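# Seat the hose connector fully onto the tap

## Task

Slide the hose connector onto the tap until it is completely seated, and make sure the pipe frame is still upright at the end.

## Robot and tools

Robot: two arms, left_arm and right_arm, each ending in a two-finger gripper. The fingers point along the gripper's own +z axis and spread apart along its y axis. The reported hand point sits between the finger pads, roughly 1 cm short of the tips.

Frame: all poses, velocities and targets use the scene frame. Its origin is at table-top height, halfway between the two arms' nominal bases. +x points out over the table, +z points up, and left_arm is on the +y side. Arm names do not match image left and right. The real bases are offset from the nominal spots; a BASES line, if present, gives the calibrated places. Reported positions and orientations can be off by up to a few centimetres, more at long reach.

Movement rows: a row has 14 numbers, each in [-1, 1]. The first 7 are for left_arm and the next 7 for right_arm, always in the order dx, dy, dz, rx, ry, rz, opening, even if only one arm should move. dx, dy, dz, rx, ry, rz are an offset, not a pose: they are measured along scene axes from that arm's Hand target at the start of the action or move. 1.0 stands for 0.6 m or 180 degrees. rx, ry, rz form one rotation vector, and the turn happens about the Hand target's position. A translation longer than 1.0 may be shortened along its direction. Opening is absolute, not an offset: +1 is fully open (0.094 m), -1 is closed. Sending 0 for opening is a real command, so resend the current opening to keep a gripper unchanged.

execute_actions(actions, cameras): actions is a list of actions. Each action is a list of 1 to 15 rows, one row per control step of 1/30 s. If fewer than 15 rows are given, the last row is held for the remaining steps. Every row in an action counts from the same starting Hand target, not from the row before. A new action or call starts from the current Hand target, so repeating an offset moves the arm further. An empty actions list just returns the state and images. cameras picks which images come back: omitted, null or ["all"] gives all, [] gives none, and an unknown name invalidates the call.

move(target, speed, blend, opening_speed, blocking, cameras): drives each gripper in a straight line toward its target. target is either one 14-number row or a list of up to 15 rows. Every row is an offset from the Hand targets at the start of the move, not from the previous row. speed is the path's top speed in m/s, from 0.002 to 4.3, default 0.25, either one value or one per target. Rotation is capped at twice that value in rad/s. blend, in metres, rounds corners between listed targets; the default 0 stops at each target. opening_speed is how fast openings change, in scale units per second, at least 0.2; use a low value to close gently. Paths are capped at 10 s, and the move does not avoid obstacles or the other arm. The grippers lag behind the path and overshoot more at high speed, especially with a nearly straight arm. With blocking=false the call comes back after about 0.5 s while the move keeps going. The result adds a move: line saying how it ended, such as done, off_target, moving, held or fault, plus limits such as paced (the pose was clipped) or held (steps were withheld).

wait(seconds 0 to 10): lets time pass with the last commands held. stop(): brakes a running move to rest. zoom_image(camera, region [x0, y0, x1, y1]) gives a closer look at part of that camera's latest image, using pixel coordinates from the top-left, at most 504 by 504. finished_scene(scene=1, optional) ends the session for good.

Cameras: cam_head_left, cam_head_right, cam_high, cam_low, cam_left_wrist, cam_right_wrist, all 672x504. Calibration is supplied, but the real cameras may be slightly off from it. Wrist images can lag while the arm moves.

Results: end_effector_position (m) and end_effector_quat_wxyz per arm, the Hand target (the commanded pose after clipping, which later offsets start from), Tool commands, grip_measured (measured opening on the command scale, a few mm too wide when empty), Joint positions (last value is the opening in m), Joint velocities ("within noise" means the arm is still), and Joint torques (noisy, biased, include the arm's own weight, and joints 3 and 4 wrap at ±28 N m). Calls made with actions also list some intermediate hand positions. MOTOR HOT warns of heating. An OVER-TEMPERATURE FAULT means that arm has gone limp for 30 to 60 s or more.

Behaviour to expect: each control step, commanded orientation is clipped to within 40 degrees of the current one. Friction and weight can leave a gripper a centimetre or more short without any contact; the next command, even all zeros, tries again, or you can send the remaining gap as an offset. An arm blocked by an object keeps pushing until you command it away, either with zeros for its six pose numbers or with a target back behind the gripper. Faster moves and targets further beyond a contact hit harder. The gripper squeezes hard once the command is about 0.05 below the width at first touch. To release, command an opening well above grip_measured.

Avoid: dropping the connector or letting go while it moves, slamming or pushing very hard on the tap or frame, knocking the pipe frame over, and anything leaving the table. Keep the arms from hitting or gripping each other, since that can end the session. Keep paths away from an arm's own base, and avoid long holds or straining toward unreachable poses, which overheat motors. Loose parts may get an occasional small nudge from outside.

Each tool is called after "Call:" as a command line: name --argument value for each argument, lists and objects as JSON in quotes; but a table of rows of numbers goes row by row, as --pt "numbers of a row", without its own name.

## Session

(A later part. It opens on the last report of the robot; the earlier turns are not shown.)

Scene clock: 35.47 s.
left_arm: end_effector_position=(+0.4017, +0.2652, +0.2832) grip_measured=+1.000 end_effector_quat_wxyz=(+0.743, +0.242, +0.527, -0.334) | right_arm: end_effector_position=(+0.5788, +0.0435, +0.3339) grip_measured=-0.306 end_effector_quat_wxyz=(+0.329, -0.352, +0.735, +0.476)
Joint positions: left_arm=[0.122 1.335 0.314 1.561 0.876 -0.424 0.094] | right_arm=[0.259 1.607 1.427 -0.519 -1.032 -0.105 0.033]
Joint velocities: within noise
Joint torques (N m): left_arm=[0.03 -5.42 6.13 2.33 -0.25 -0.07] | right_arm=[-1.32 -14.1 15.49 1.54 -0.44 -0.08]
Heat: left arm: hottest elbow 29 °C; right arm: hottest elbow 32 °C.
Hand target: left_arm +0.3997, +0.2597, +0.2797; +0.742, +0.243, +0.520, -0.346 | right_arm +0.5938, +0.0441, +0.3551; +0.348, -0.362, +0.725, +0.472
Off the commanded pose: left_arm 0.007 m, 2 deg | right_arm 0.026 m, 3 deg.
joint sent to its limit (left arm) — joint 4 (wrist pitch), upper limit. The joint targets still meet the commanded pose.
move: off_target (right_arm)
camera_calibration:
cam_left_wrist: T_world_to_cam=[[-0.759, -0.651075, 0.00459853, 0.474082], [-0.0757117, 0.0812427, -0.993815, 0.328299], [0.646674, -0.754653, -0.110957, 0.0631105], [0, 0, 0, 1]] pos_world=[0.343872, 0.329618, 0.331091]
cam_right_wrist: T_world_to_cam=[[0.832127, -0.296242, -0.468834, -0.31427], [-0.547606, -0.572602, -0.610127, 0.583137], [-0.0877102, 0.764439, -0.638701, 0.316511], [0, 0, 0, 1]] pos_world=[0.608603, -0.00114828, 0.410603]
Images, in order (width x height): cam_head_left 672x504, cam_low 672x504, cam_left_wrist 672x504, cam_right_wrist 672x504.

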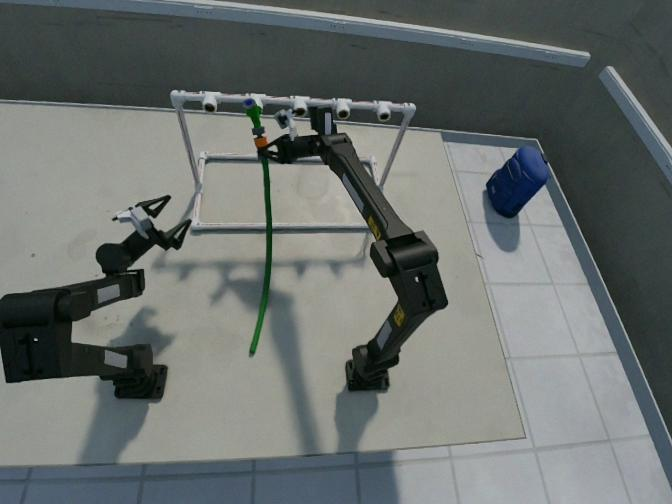

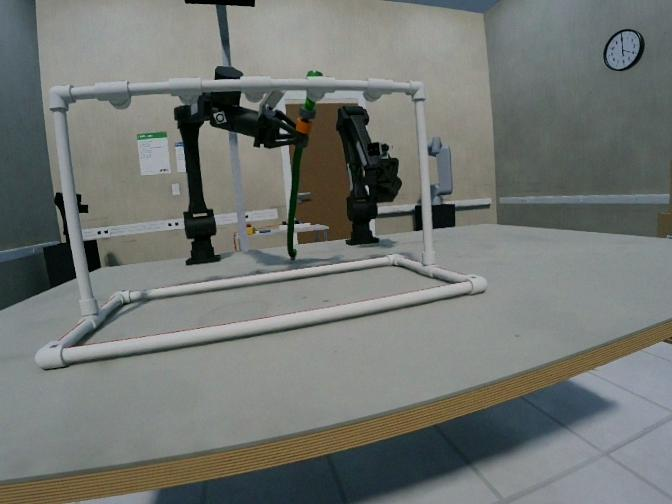

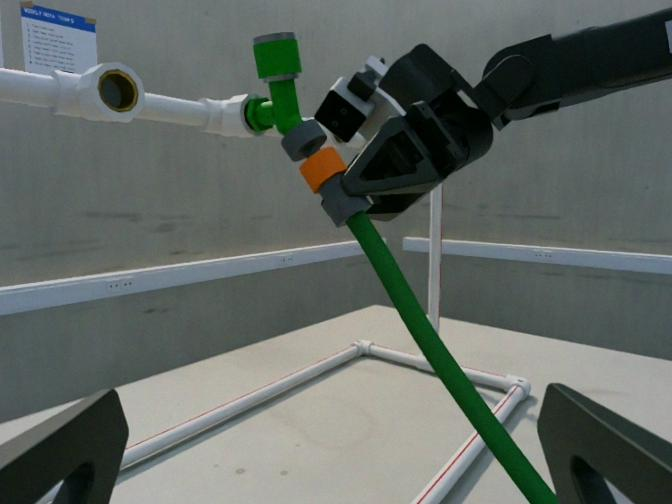

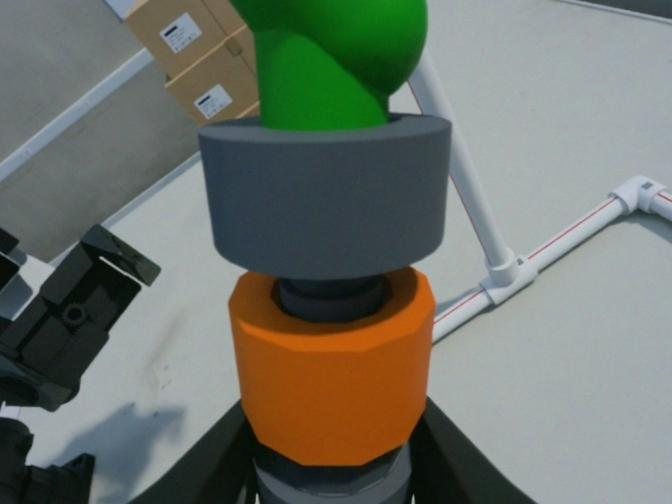

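Call:
move --target '[0,0,0,0,0,0,1,0.009,0.0033,0.0137,0,0,0,-0.5]' --speed 0.04 --cameras '["cam_head_left","cam_low","cam_left_wrist","cam_right_wrist"]'

Call:
zoom_image --camera "cam_left_wrist" --region '[260, 80, 420, 280]'

Call:
zoom_image --camera "cam_low" --region '[270, 90, 350, 170]'

Scene clock: 36.57 s.
left_arm: end_effector_position=(+0.4017, +0.2652, +0.2832) grip_measured=+1.000 end_effector_quat_wxyz=(+0.743, +0.242, +0.527, -0.334) | right_arm: end_effector_position=(+0.5826, +0.0447, +0.3352) grip_measured=-0.306 end_effector_quat_wxyz=(+0.323, -0.350, +0.739, +0.477)
Joint positions: left_arm=[0.122 1.335 0.314 1.561 0.876 -0.424 0.094] | right_arm=[0.259 1.62 1.452 -0.546 -1.033 -0.106 0.033]
Joint velocities: within noise
Joint torques (N m): left_arm=[0.03 -5.25 6.09 2.32 -0.25 -0.08] | right_arm=[-1.32 -14.56 16.24 1.7 -0.37 -0.04]
Heat: left arm: hottest elbow 29 °C; right arm: hottest elbow 32 °C.
Hand target: left_arm +0.3997, +0.2597, +0.2797; +0.742, +0.243, +0.520, -0.346 | right_arm +0.5993, +0.0461, +0.3632; +0.348, -0.362, +0.725, +0.471
Off the commanded pose: left_arm 0.007 m, 2 deg | right_arm 0.033 m, 4 deg.
joint sent to its limit (left arm) — joint 4 (wrist pitch), upper limit. The joint targets still meet the commanded pose.
move: off_target (right_arm)
camera_calibration:
cam_left_wrist: T_world_to_cam=[[-0.759, -0.651075, 0.00459853, 0.474082], [-0.0757117, 0.0812427, -0.993815, 0.328299], [0.646674, -0.754653, -0.110957, 0.0631105], [0, 0, 0, 1]] pos_world=[0.343872, 0.329618, 0.331091]
cam_right_wrist: T_world_to_cam=[[0.825948, -0.297203, -0.479041, -0.309377], [-0.555269, -0.575695, -0.60021, 0.587951], [-0.0973979, 0.761738, -0.640522, 0.323192], [0, 0, 0, 1]] pos_world=[0.613479, 0.000344763, 0.411701]
Images, in order (width x height): cam_head_left 672x504, cam_low 672x504, cam_left_wrist 672x504, cam_right_wrist 672x504.

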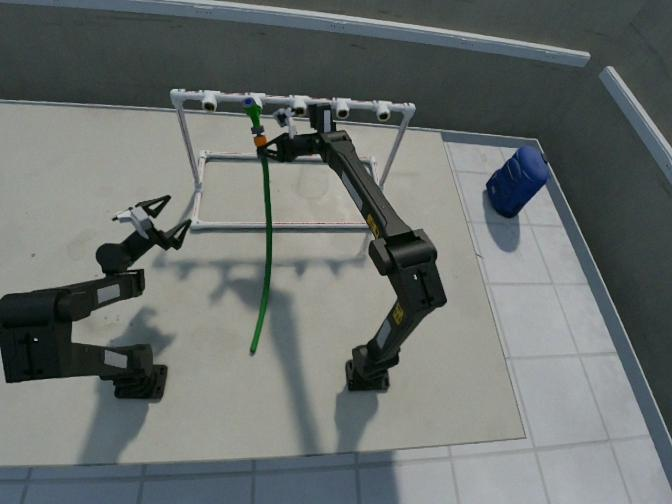

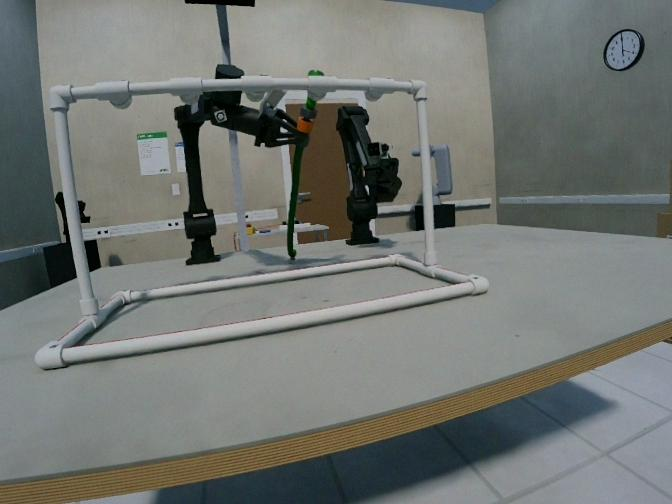

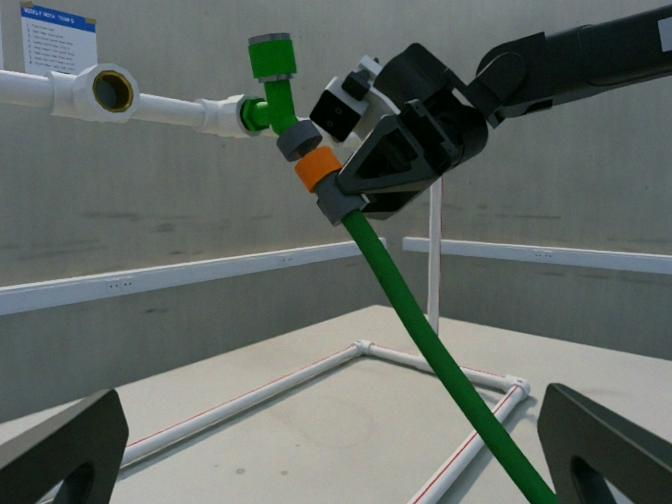

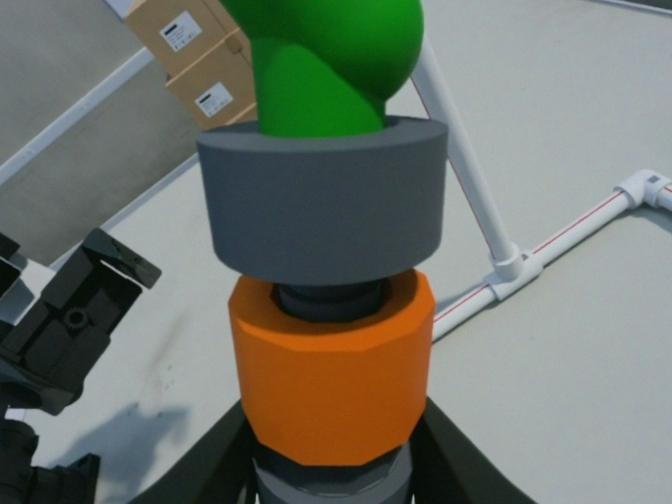

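Scaled by 2.520 from the camera's 672x504 image, which has a finer 960x720 frame.

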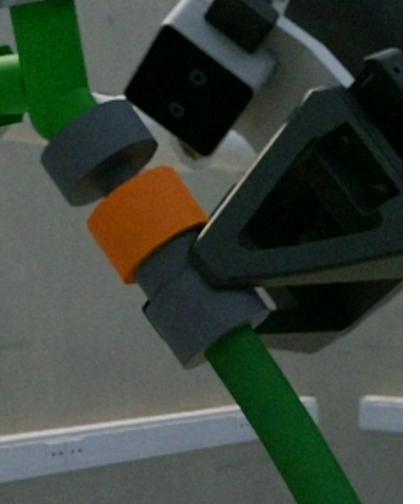

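Scaled by 6.300 from the camera's 672x504 image, which has a finer 960x720 frame.

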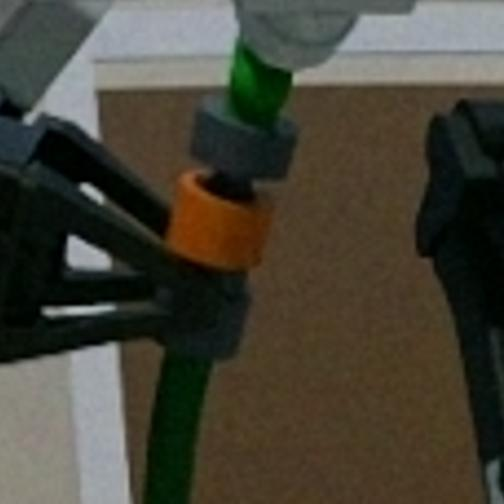

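Call:
move --target '[0.267,-0.2145,0.272,-0.0509,0.0438,0.0833,0.4,-0.0054,-0.002,-0.0082,0,0,0,-0.5]' --speed 0.2

Call:
zoom_image --camera "cam_head_left" --region '[180, 70, 360, 205]'

Call:
zoom_image --camera "cam_low" --region '[230, 40, 400, 170]'

Scene clock: 40.77 s.
left_arm: end_effector_position=(+0.5506, +0.1418, +0.4199) grip_measured=+0.402 end_effector_quat_wxyz=(+0.752, +0.083, +0.581, -0.299) | right_arm: end_effector_position=(+0.5825, +0.0447, +0.3352) grip_measured=-0.306 end_effector_quat_wxyz=(+0.323, -0.350, +0.738, +0.477)
Joint positions: left_arm=[-0.329 1.306 0.843 0.784 0.159 -0.289 0.066] | right_arm=[0.259 1.62 1.452 -0.546 -1.033 -0.108 0.033]
Joint velocities: within noise
Joint torques (N m): left_arm=[0.21 -8.94 15.86 1.44 -0.01 0.11] | right_arm=[-1.32 -14.92 14.67 2.18 -0.4 -0.06]
Heat: left arm: hottest elbow 30 °C; right arm: hottest elbow 33 °C.
Hand target: left_arm +0.5599, +0.1311, +0.4431; +0.761, +0.089, +0.567, -0.302 | right_arm +0.5960, +0.0449, +0.3582; +0.348, -0.362, +0.725, +0.471
Off the commanded pose: left_arm 0.027 m, 2 deg | right_arm 0.027 m, 4 deg.
move: off_target (left_arm, right_arm)
camera_calibration:
cam_left_wrist: T_world_to_cam=[[-0.555304, -0.798084, 0.23388, 0.318577], [-0.229223, -0.123453, -0.965514, 0.587066], [0.799434, -0.589764, -0.114385, -0.217136], [0, 0, 0, 1]] pos_world=[0.485062, 0.198667, 0.467475]
cam_right_wrist: T_world_to_cam=[[0.826383, -0.297027, -0.478399, -0.30991], [-0.554639, -0.576134, -0.600371, 0.587631], [-0.0972962, 0.761475, -0.64085, 0.323266], [0, 0, 0, 1]] pos_world=[0.61348, 0.000344252, 0.411701]

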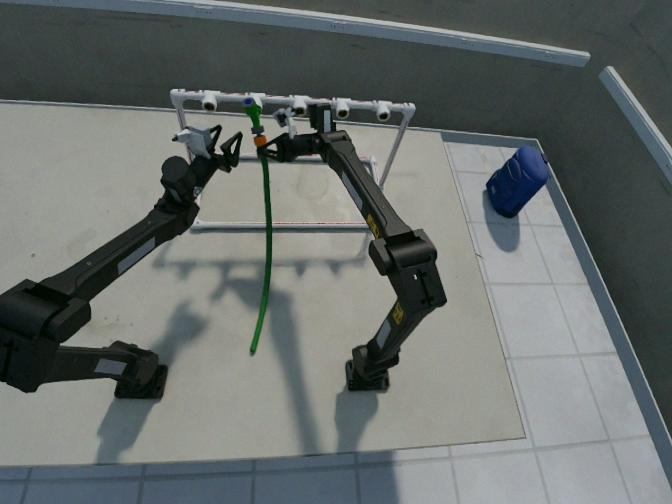

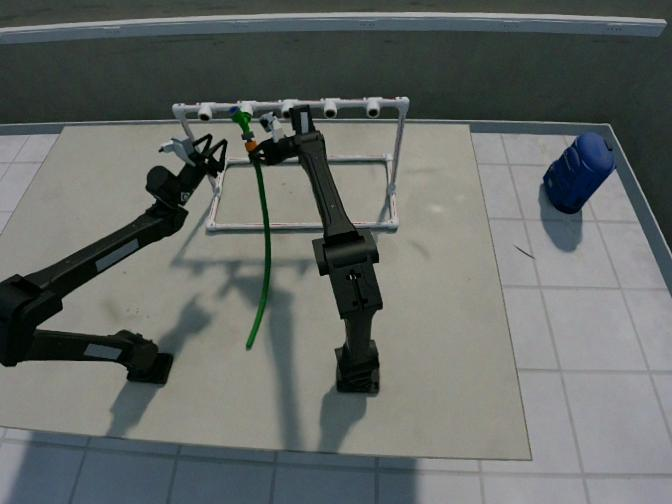

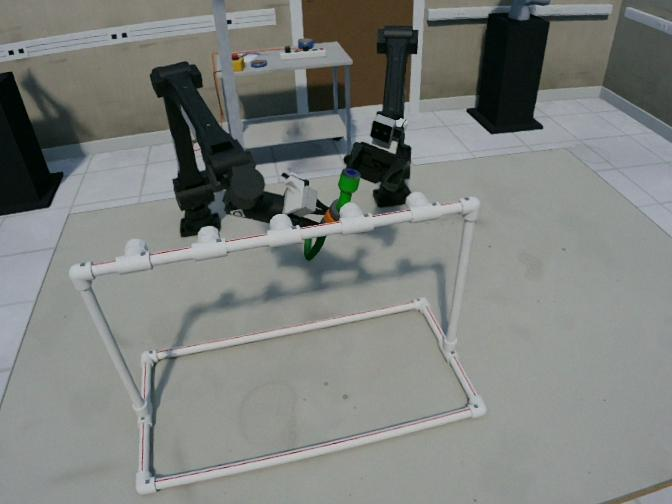

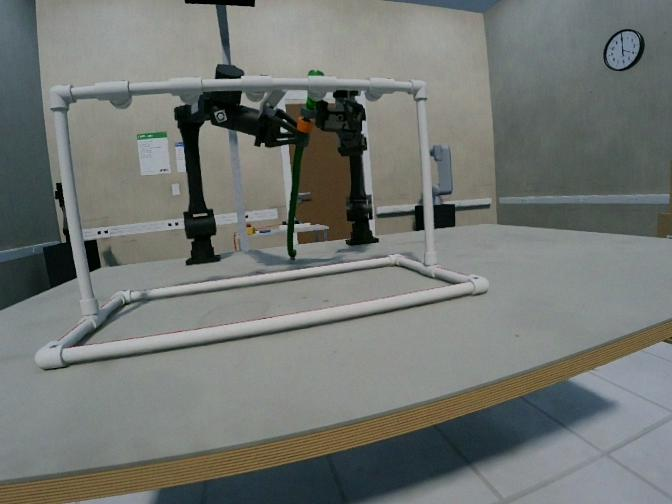

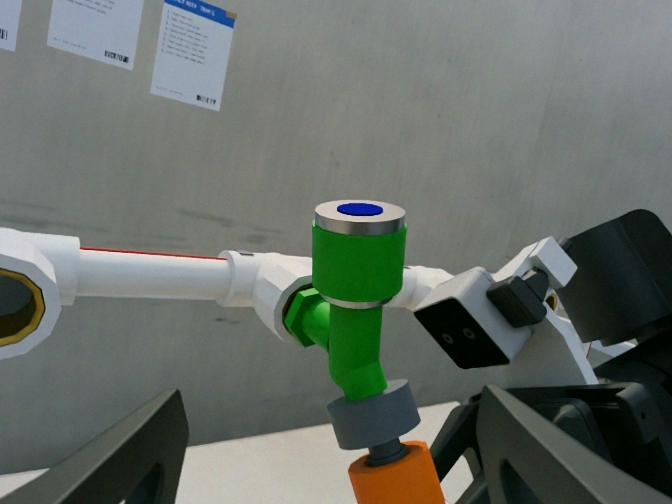

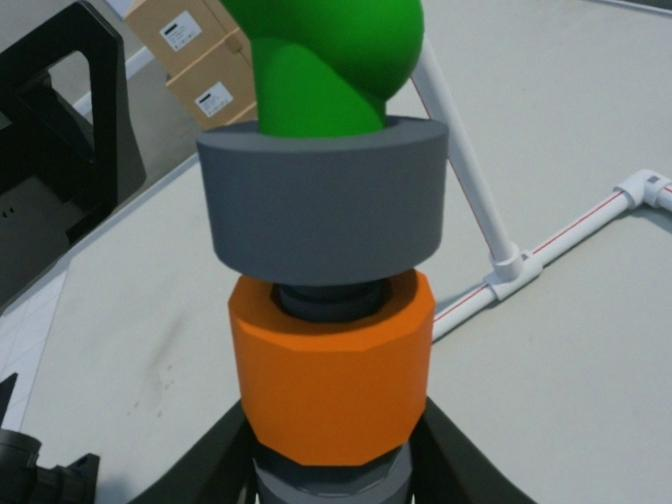

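Scaled by 2.800 from the camera's 672x504 image, which has a finer 960x720 frame.

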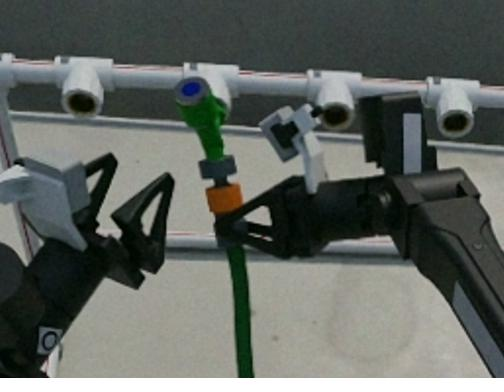

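Scaled by 2.965 from the camera's 672x504 image, which has a finer 960x720 frame.

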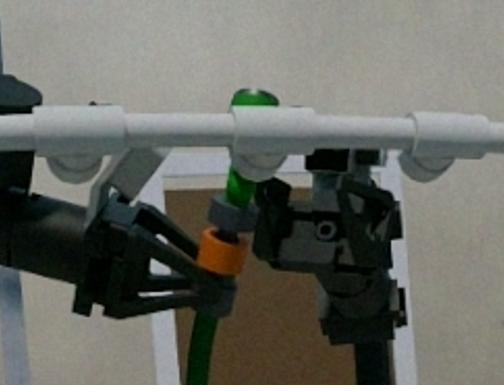

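Call:
move --target '[-0.083,0.065,-0.022,-0.385,0.202,0.068,0.4,0,0,0,0,0,0,-0.5]' --speed 0.3

Scene clock: 47.70 s.
left_arm: end_effector_position=(+0.5088, +0.1799, +0.3902) grip_measured=+0.402 end_effector_quat_wxyz=(+0.500, -0.506, +0.519, -0.474) | right_arm: end_effector_position=(+0.5825, +0.0447, +0.3352) grip_measured=-0.306 end_effector_quat_wxyz=(+0.323, -0.350, +0.738, +0.477)
Joint positions: left_arm=[-0.52 1.103 0.85 0.193 -0.557 -1.564 0.066] | right_arm=[0.259 1.62 1.452 -0.546 -1.033 -0.108 0.033]
Joint velocities: within noise
Joint torques (N m): left_arm=[-0.15 -8.88 16.92 1.51 -0.01 0.03] | right_arm=[-1.38 -14.86 14.67 2.18 -0.39 -0.06]
Heat: left arm: hottest elbow 31 °C; right arm: hottest elbow 34 °C.
Hand target: left_arm +0.5102, +0.1701, +0.4297; +0.499, -0.500, +0.500, -0.500 | right_arm +0.5960, +0.0449, +0.3582; +0.348, -0.362, +0.725, +0.471
Off the commanded pose: left_arm 0.041 m, 4 deg | right_arm 0.027 m, 4 deg.
move: off_target (left_arm, right_arm)
camera_calibration:
cam_left_wrist: T_world_to_cam=[[0.0443274, -0.0238361, 0.998733, -0.410071], [-0.420081, -0.907481, -0.00301352, 0.416118], [0.906403, -0.419415, -0.0502394, -0.274742], [0, 0, 0, 1]] pos_world=[0.442008, 0.252614, 0.397002]
cam_right_wrist: T_world_to_cam=[[0.826383, -0.297027, -0.478399, -0.30991], [-0.554639, -0.576134, -0.600371, 0.587631], [-0.0972962, 0.761475, -0.64085, 0.323266], [0, 0, 0, 1]] pos_world=[0.61348, 0.000344252, 0.411701]

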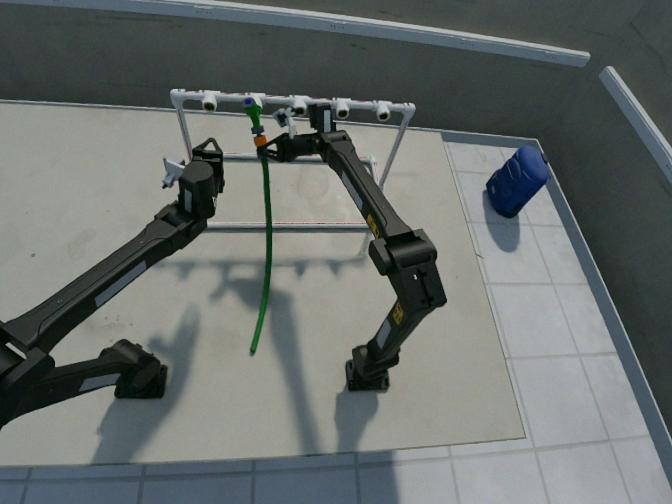

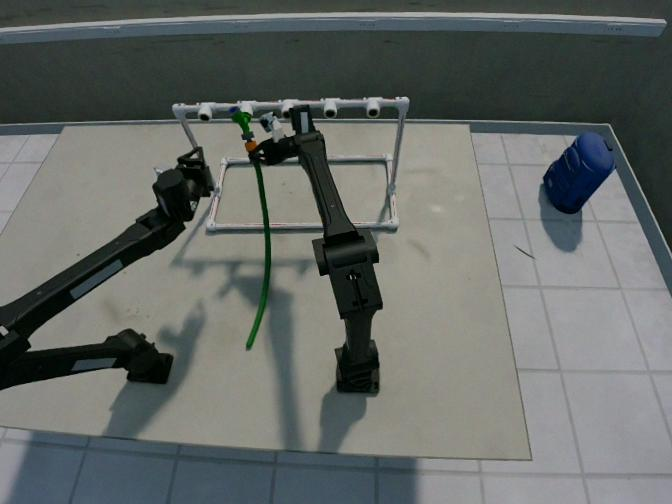

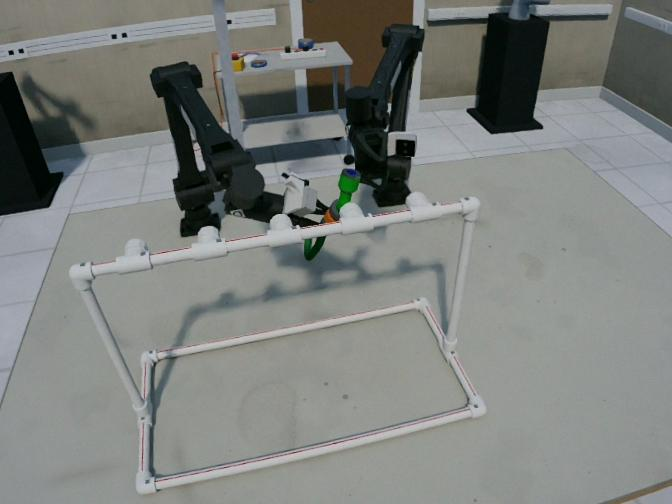

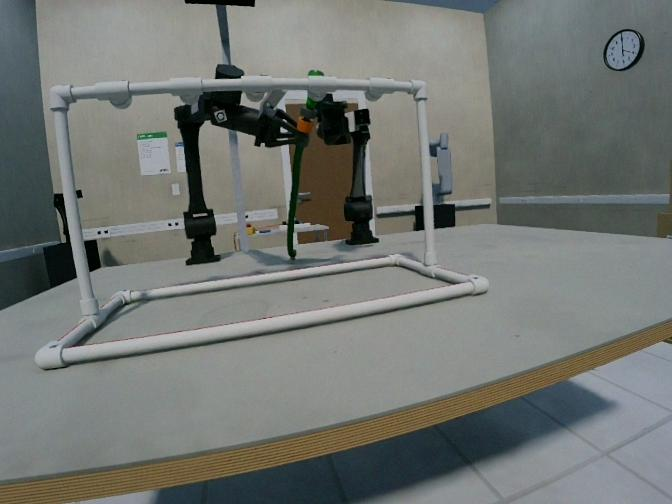

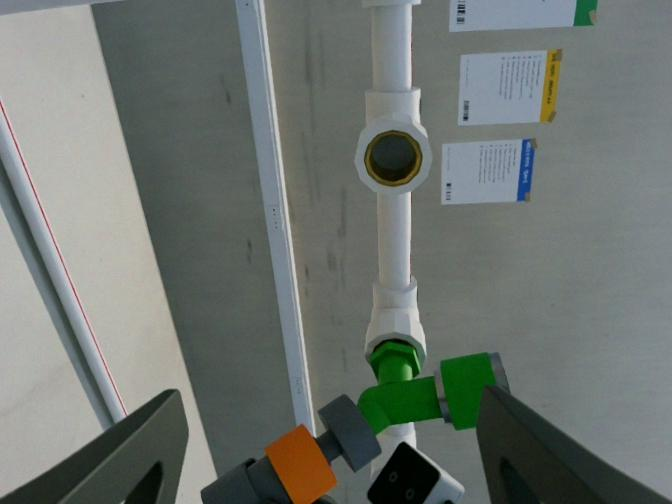

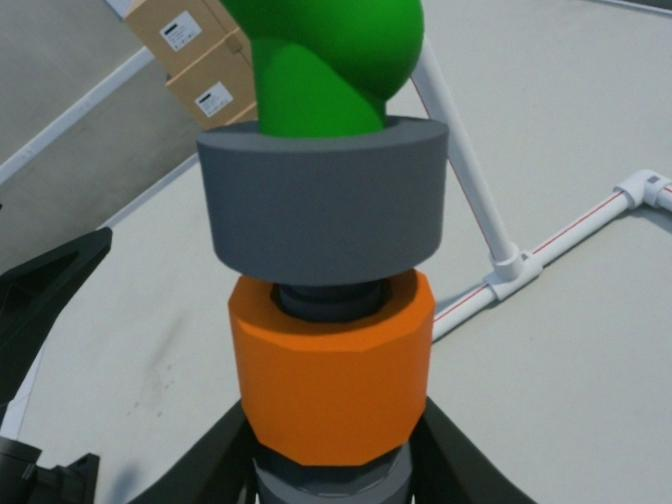

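Call:
move --target '[0.12,-0.047,0.042,0,-0.0167,0,0.3,0,0,0,0,0,0,-0.5]' --speed 0.15 --cameras '["cam_head_left","cam_high","cam_left_wrist","cam_right_wrist","cam_low"]'

Scene clock: 49.90 s.
left_arm: end_effector_position=(+0.5677, +0.1403, +0.4224) grip_measured=+0.302 end_effector_quat_wxyz=(+0.501, -0.491, +0.510, -0.497) | right_arm: end_effector_position=(+0.5825, +0.0447, +0.3352) grip_measured=-0.306 end_effector_quat_wxyz=(+0.323, -0.350, +0.738, +0.477)
Joint positions: left_arm=[-0.519 1.28 1.044 0.231 -0.529 -1.549 0.061] | right_arm=[0.259 1.62 1.452 -0.546 -1.033 -0.108 0.033]
Joint velocities: within noise
Joint torques (N m): left_arm=[2.55 -9.35 16.99 2.97 0.2 0.18] | right_arm=[-1.44 -14.97 14.65 2.22 -0.39 -0.06]
Heat: left arm: hottest elbow 32 °C; right arm: hottest elbow 34 °C.
Hand target: left_arm +0.5821, +0.1419, +0.4550; +0.512, -0.487, +0.487, -0.513 | right_arm +0.5960, +0.0449, +0.3582; +0.348, -0.362, +0.725, +0.471
Off the commanded pose: left_arm 0.036 m, 4 deg | right_arm 0.027 m, 4 deg.
move: off_target (left_arm, right_arm)
camera_calibration:
cam_left_wrist: T_world_to_cam=[[-0.00325092, -0.00886897, 0.999955, -0.421388], [-0.44423, -0.895863, -0.00938996, 0.419669], [0.895907, -0.444241, -0.00102749, -0.354439], [0, 0, 0, 1]] pos_world=[0.502604, 0.214772, 0.424946]
cam_right_wrist: T_world_to_cam=[[0.826383, -0.297027, -0.478399, -0.30991], [-0.554639, -0.576134, -0.600371, 0.587631], [-0.0972962, 0.761475, -0.64085, 0.323266], [0, 0, 0, 1]] pos_world=[0.61348, 0.000344252, 0.411701]
Images, in order (width x height): cam_head_left 672x504, cam_high 672x504, cam_low 672x504, cam_left_wrist 672x504, cam_right_wrist 672x504.

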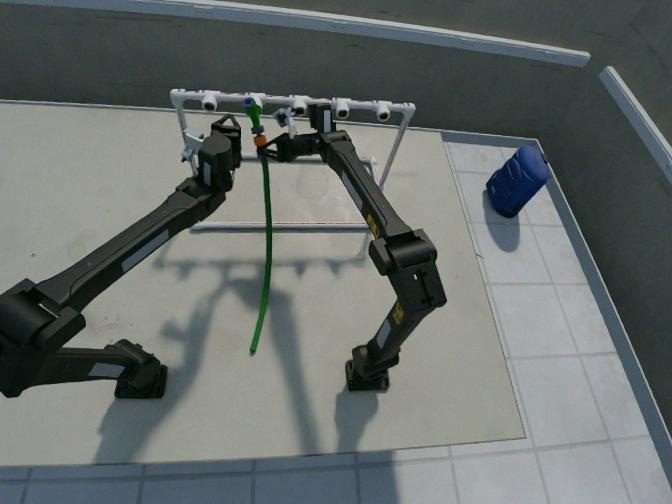

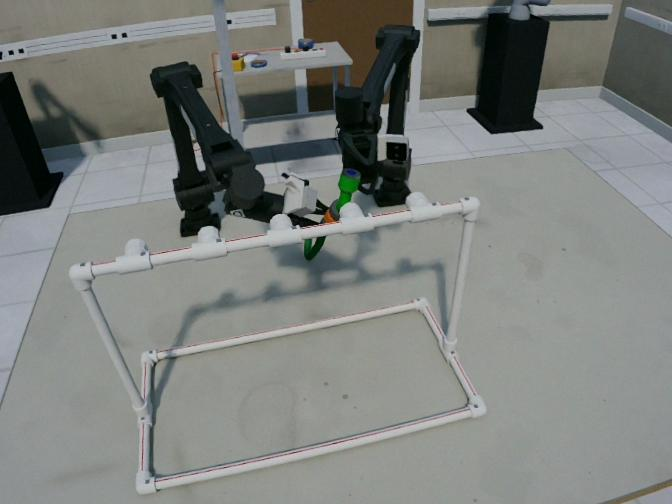

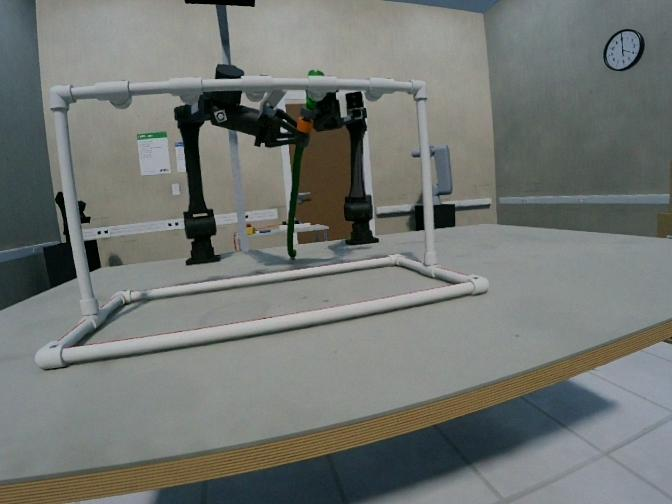

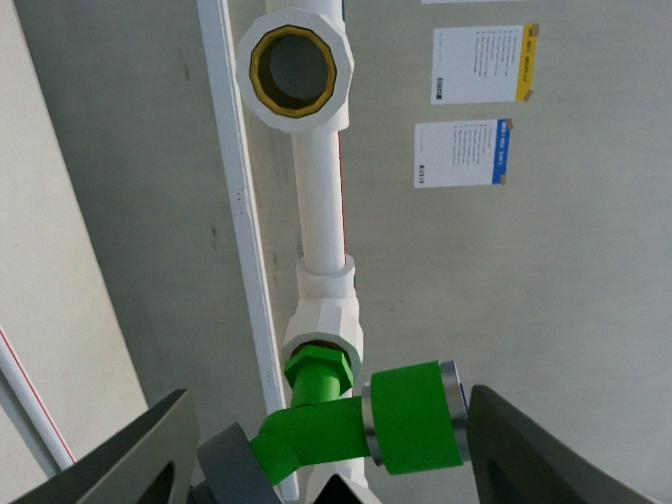

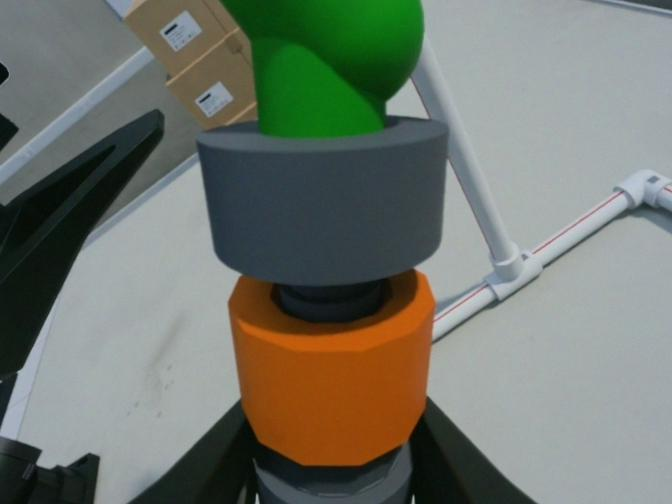

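Call:
move --pt "0.0 0.025 -0.003 0 0 0 0.3 0 0 0 0 0 0 -0.5" --pt "0.147 0.022 -0.003 0 0 0 0.3 0 0 0 0 0 0 -0.5" --speed 0.1 --cameras '["cam_head_left","cam_high","cam_left_wrist","cam_right_wrist","cam_low"]'

Scene clock: 52.40 s.
left_arm: end_effector_position=(+0.6553, +0.1524, +0.4248) grip_measured=+0.302 end_effector_quat_wxyz=(+0.503, -0.491, +0.508, -0.499) | right_arm: end_effector_position=(+0.5825, +0.0447, +0.3352) grip_measured=-0.306 end_effector_quat_wxyz=(+0.323, -0.350, +0.738, +0.477)
Joint positions: left_arm=[-0.407 1.467 1.23 0.241 -0.419 -1.549 0.061] | right_arm=[0.259 1.62 1.452 -0.546 -1.033 -0.108 0.033]
Joint velocities: within noise
Joint torques (N m): left_arm=[2.49 -12.4 17.05 2.62 0.2 0.11] | right_arm=[-1.2 -14.86 14.67 2.21 -0.39 -0.06]
Heat: left arm: hottest elbow 33 °C; right arm: hottest elbow 34 °C.
Hand target: left_arm +0.6704, +0.1551, +0.4531; +0.512, -0.487, +0.487, -0.513 | right_arm +0.5960, +0.0449, +0.3582; +0.348, -0.362, +0.725, +0.471
Off the commanded pose: left_arm 0.032 m, 3 deg | right_arm 0.027 m, 4 deg.
move: off_target (left_arm, right_arm)
camera_calibration:
cam_left_wrist: T_world_to_cam=[[-0.00992417, -0.00569991, 0.999935, -0.419545], [-0.442806, -0.896567, -0.00950546, 0.46876], [0.896562, -0.442872, 0.00637373, -0.431321], [0, 0, 0, 1]] pos_world=[0.590112, 0.226863, 0.426722]
cam_right_wrist: T_world_to_cam=[[0.826383, -0.297027, -0.478399, -0.30991], [-0.554639, -0.576134, -0.600371, 0.587631], [-0.0972962, 0.761475, -0.64085, 0.323266], [0, 0, 0, 1]] pos_world=[0.61348, 0.000344252, 0.411701]
Images, in order (width x height): cam_head_left 672x504, cam_high 672x504, cam_low 672x504, cam_left_wrist 672x504, cam_right_wrist 672x504.

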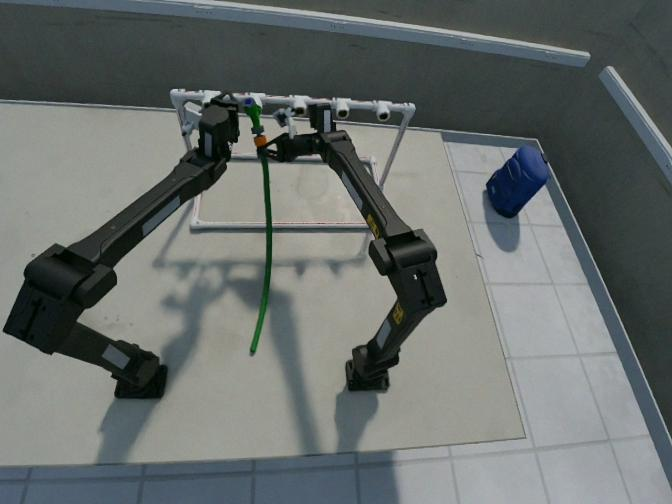

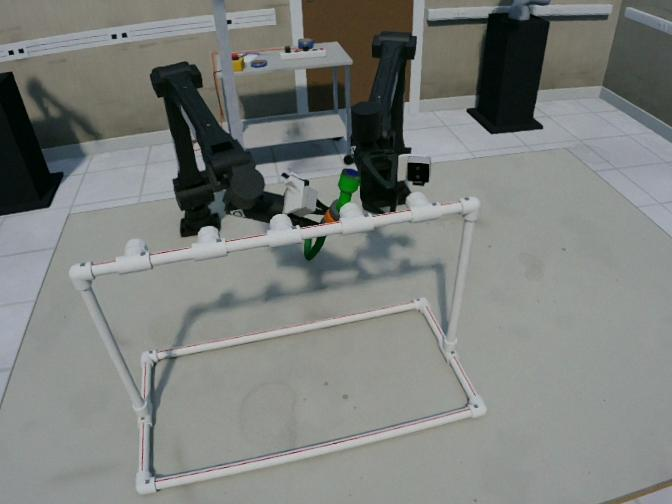

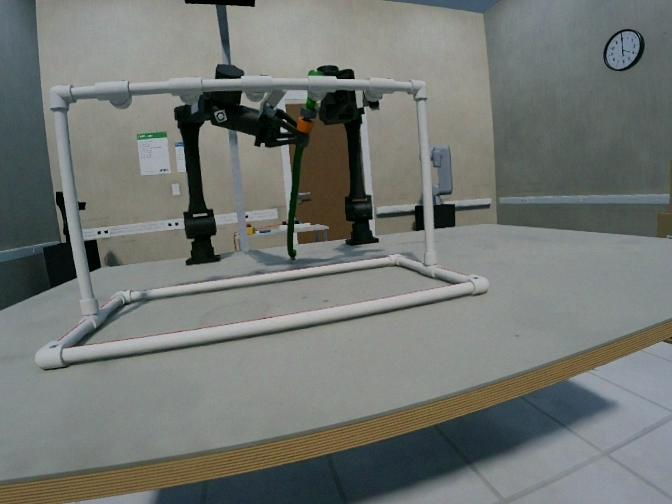

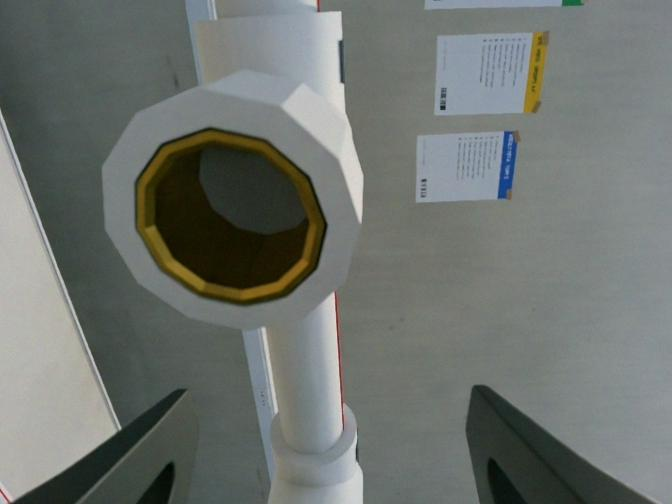

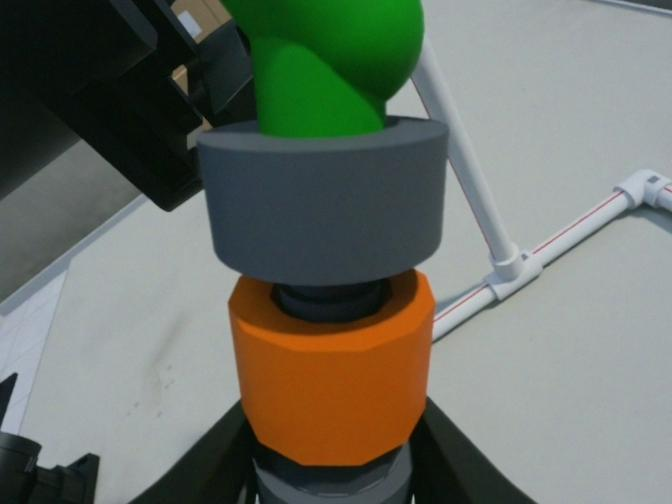

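Call:
move --target '[0.05,0.01,-0.0067,0,0,0,0.3,0,0,0,0,0,0,-0.5]' --speed 0.06 --cameras '["cam_head_left","cam_high","cam_left_wrist","cam_right_wrist","cam_low"]'

Call:
zoom_image --camera "cam_high" --region '[320, 120, 480, 260]'

Call:
zoom_image --camera "cam_low" --region '[280, 40, 420, 150]'

Scene clock: 54.30 s.
left_arm: end_effector_position=(+0.6850, +0.1578, +0.4214) grip_measured=+0.302 end_effector_quat_wxyz=(+0.503, -0.491, +0.508, -0.498) | right_arm: end_effector_position=(+0.5825, +0.0447, +0.3352) grip_measured=-0.306 end_effector_quat_wxyz=(+0.323, -0.350, +0.738, +0.477)
Joint positions: left_arm=[-0.374 1.533 1.294 0.241 -0.386 -1.549 0.061] | right_arm=[0.259 1.62 1.452 -0.546 -1.033 -0.108 0.033]
Joint velocities: within noise
Joint torques (N m): left_arm=[2.37 -13.39 17.03 2.69 0.2 0.08] | right_arm=[-1.38 -14.86 14.64 2.21 -0.39 -0.06]
Heat: left arm: hottest elbow 33 °C; right arm: hottest elbow 35 °C.
Hand target: left_arm +0.7003, +0.1612, +0.4492; +0.512, -0.487, +0.487, -0.513 | right_arm +0.5960, +0.0449, +0.3582; +0.348, -0.362, +0.725, +0.471
Off the commanded pose: left_arm 0.032 m, 3 deg | right_arm 0.027 m, 4 deg.
move: off_target (left_arm, right_arm)
camera_calibration:
cam_left_wrist: T_world_to_cam=[[-0.00893384, -0.00618789, 0.999941, -0.416426], [-0.442415, -0.89676, -0.00950208, 0.486521], [0.896766, -0.442474, 0.0052739, -0.455288], [0, 0, 0, 1]] pos_world=[0.61981, 0.232263, 0.423426]
cam_right_wrist: T_world_to_cam=[[0.826383, -0.297027, -0.478399, -0.30991], [-0.554639, -0.576134, -0.600371, 0.587631], [-0.0972962, 0.761475, -0.64085, 0.323266], [0, 0, 0, 1]] pos_world=[0.61348, 0.000344252, 0.411701]
Images, in order (width x height): cam_head_left 672x504, cam_high 672x504, cam_low 672x504, cam_left_wrist 672x504, cam_right_wrist 672x504.

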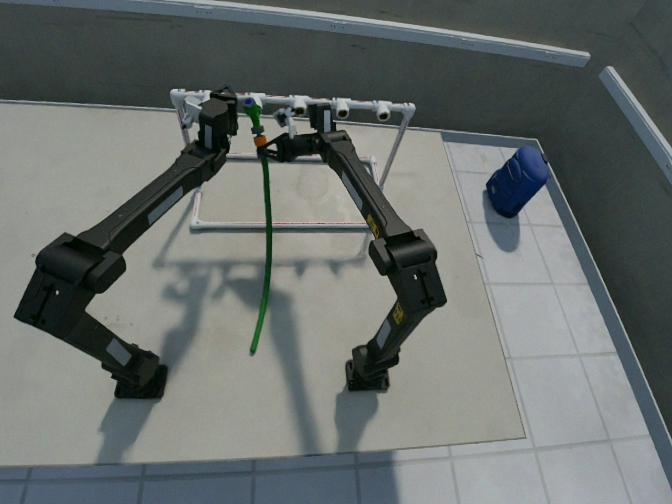

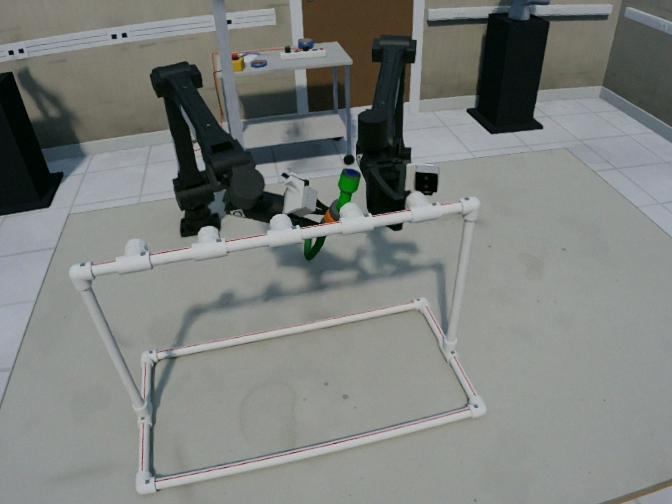

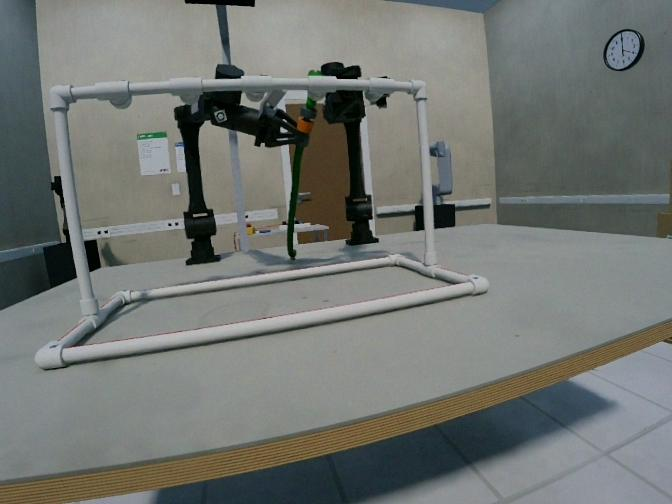

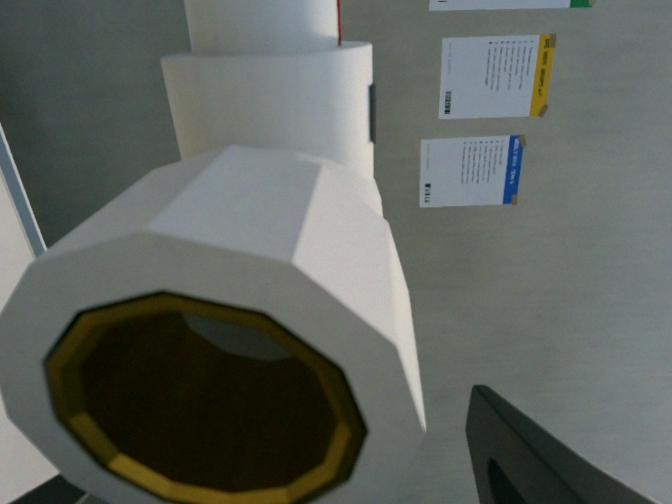

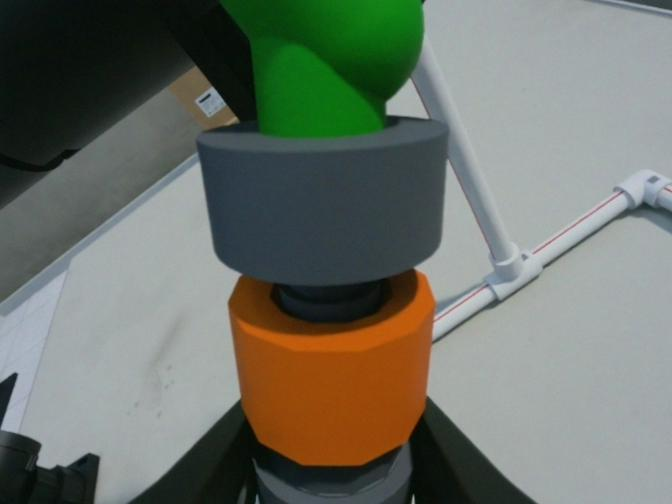

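Scaled by 3.150 from the camera's 672x504 image, which has a finer 960x720 frame.

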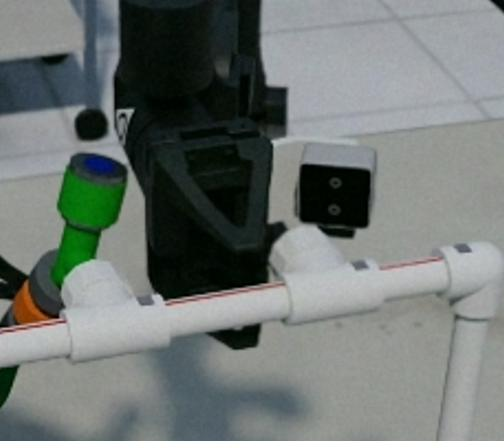

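Scaled by 3.600 from the camera's 672x504 image, which has a finer 960x720 frame.

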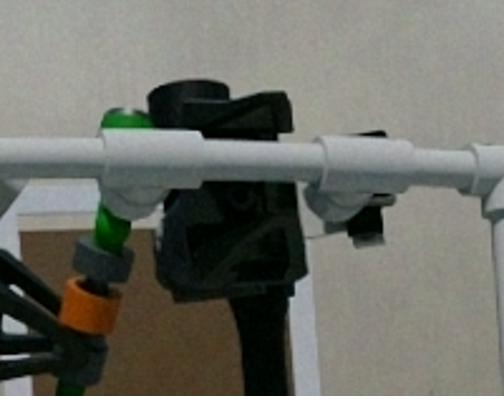

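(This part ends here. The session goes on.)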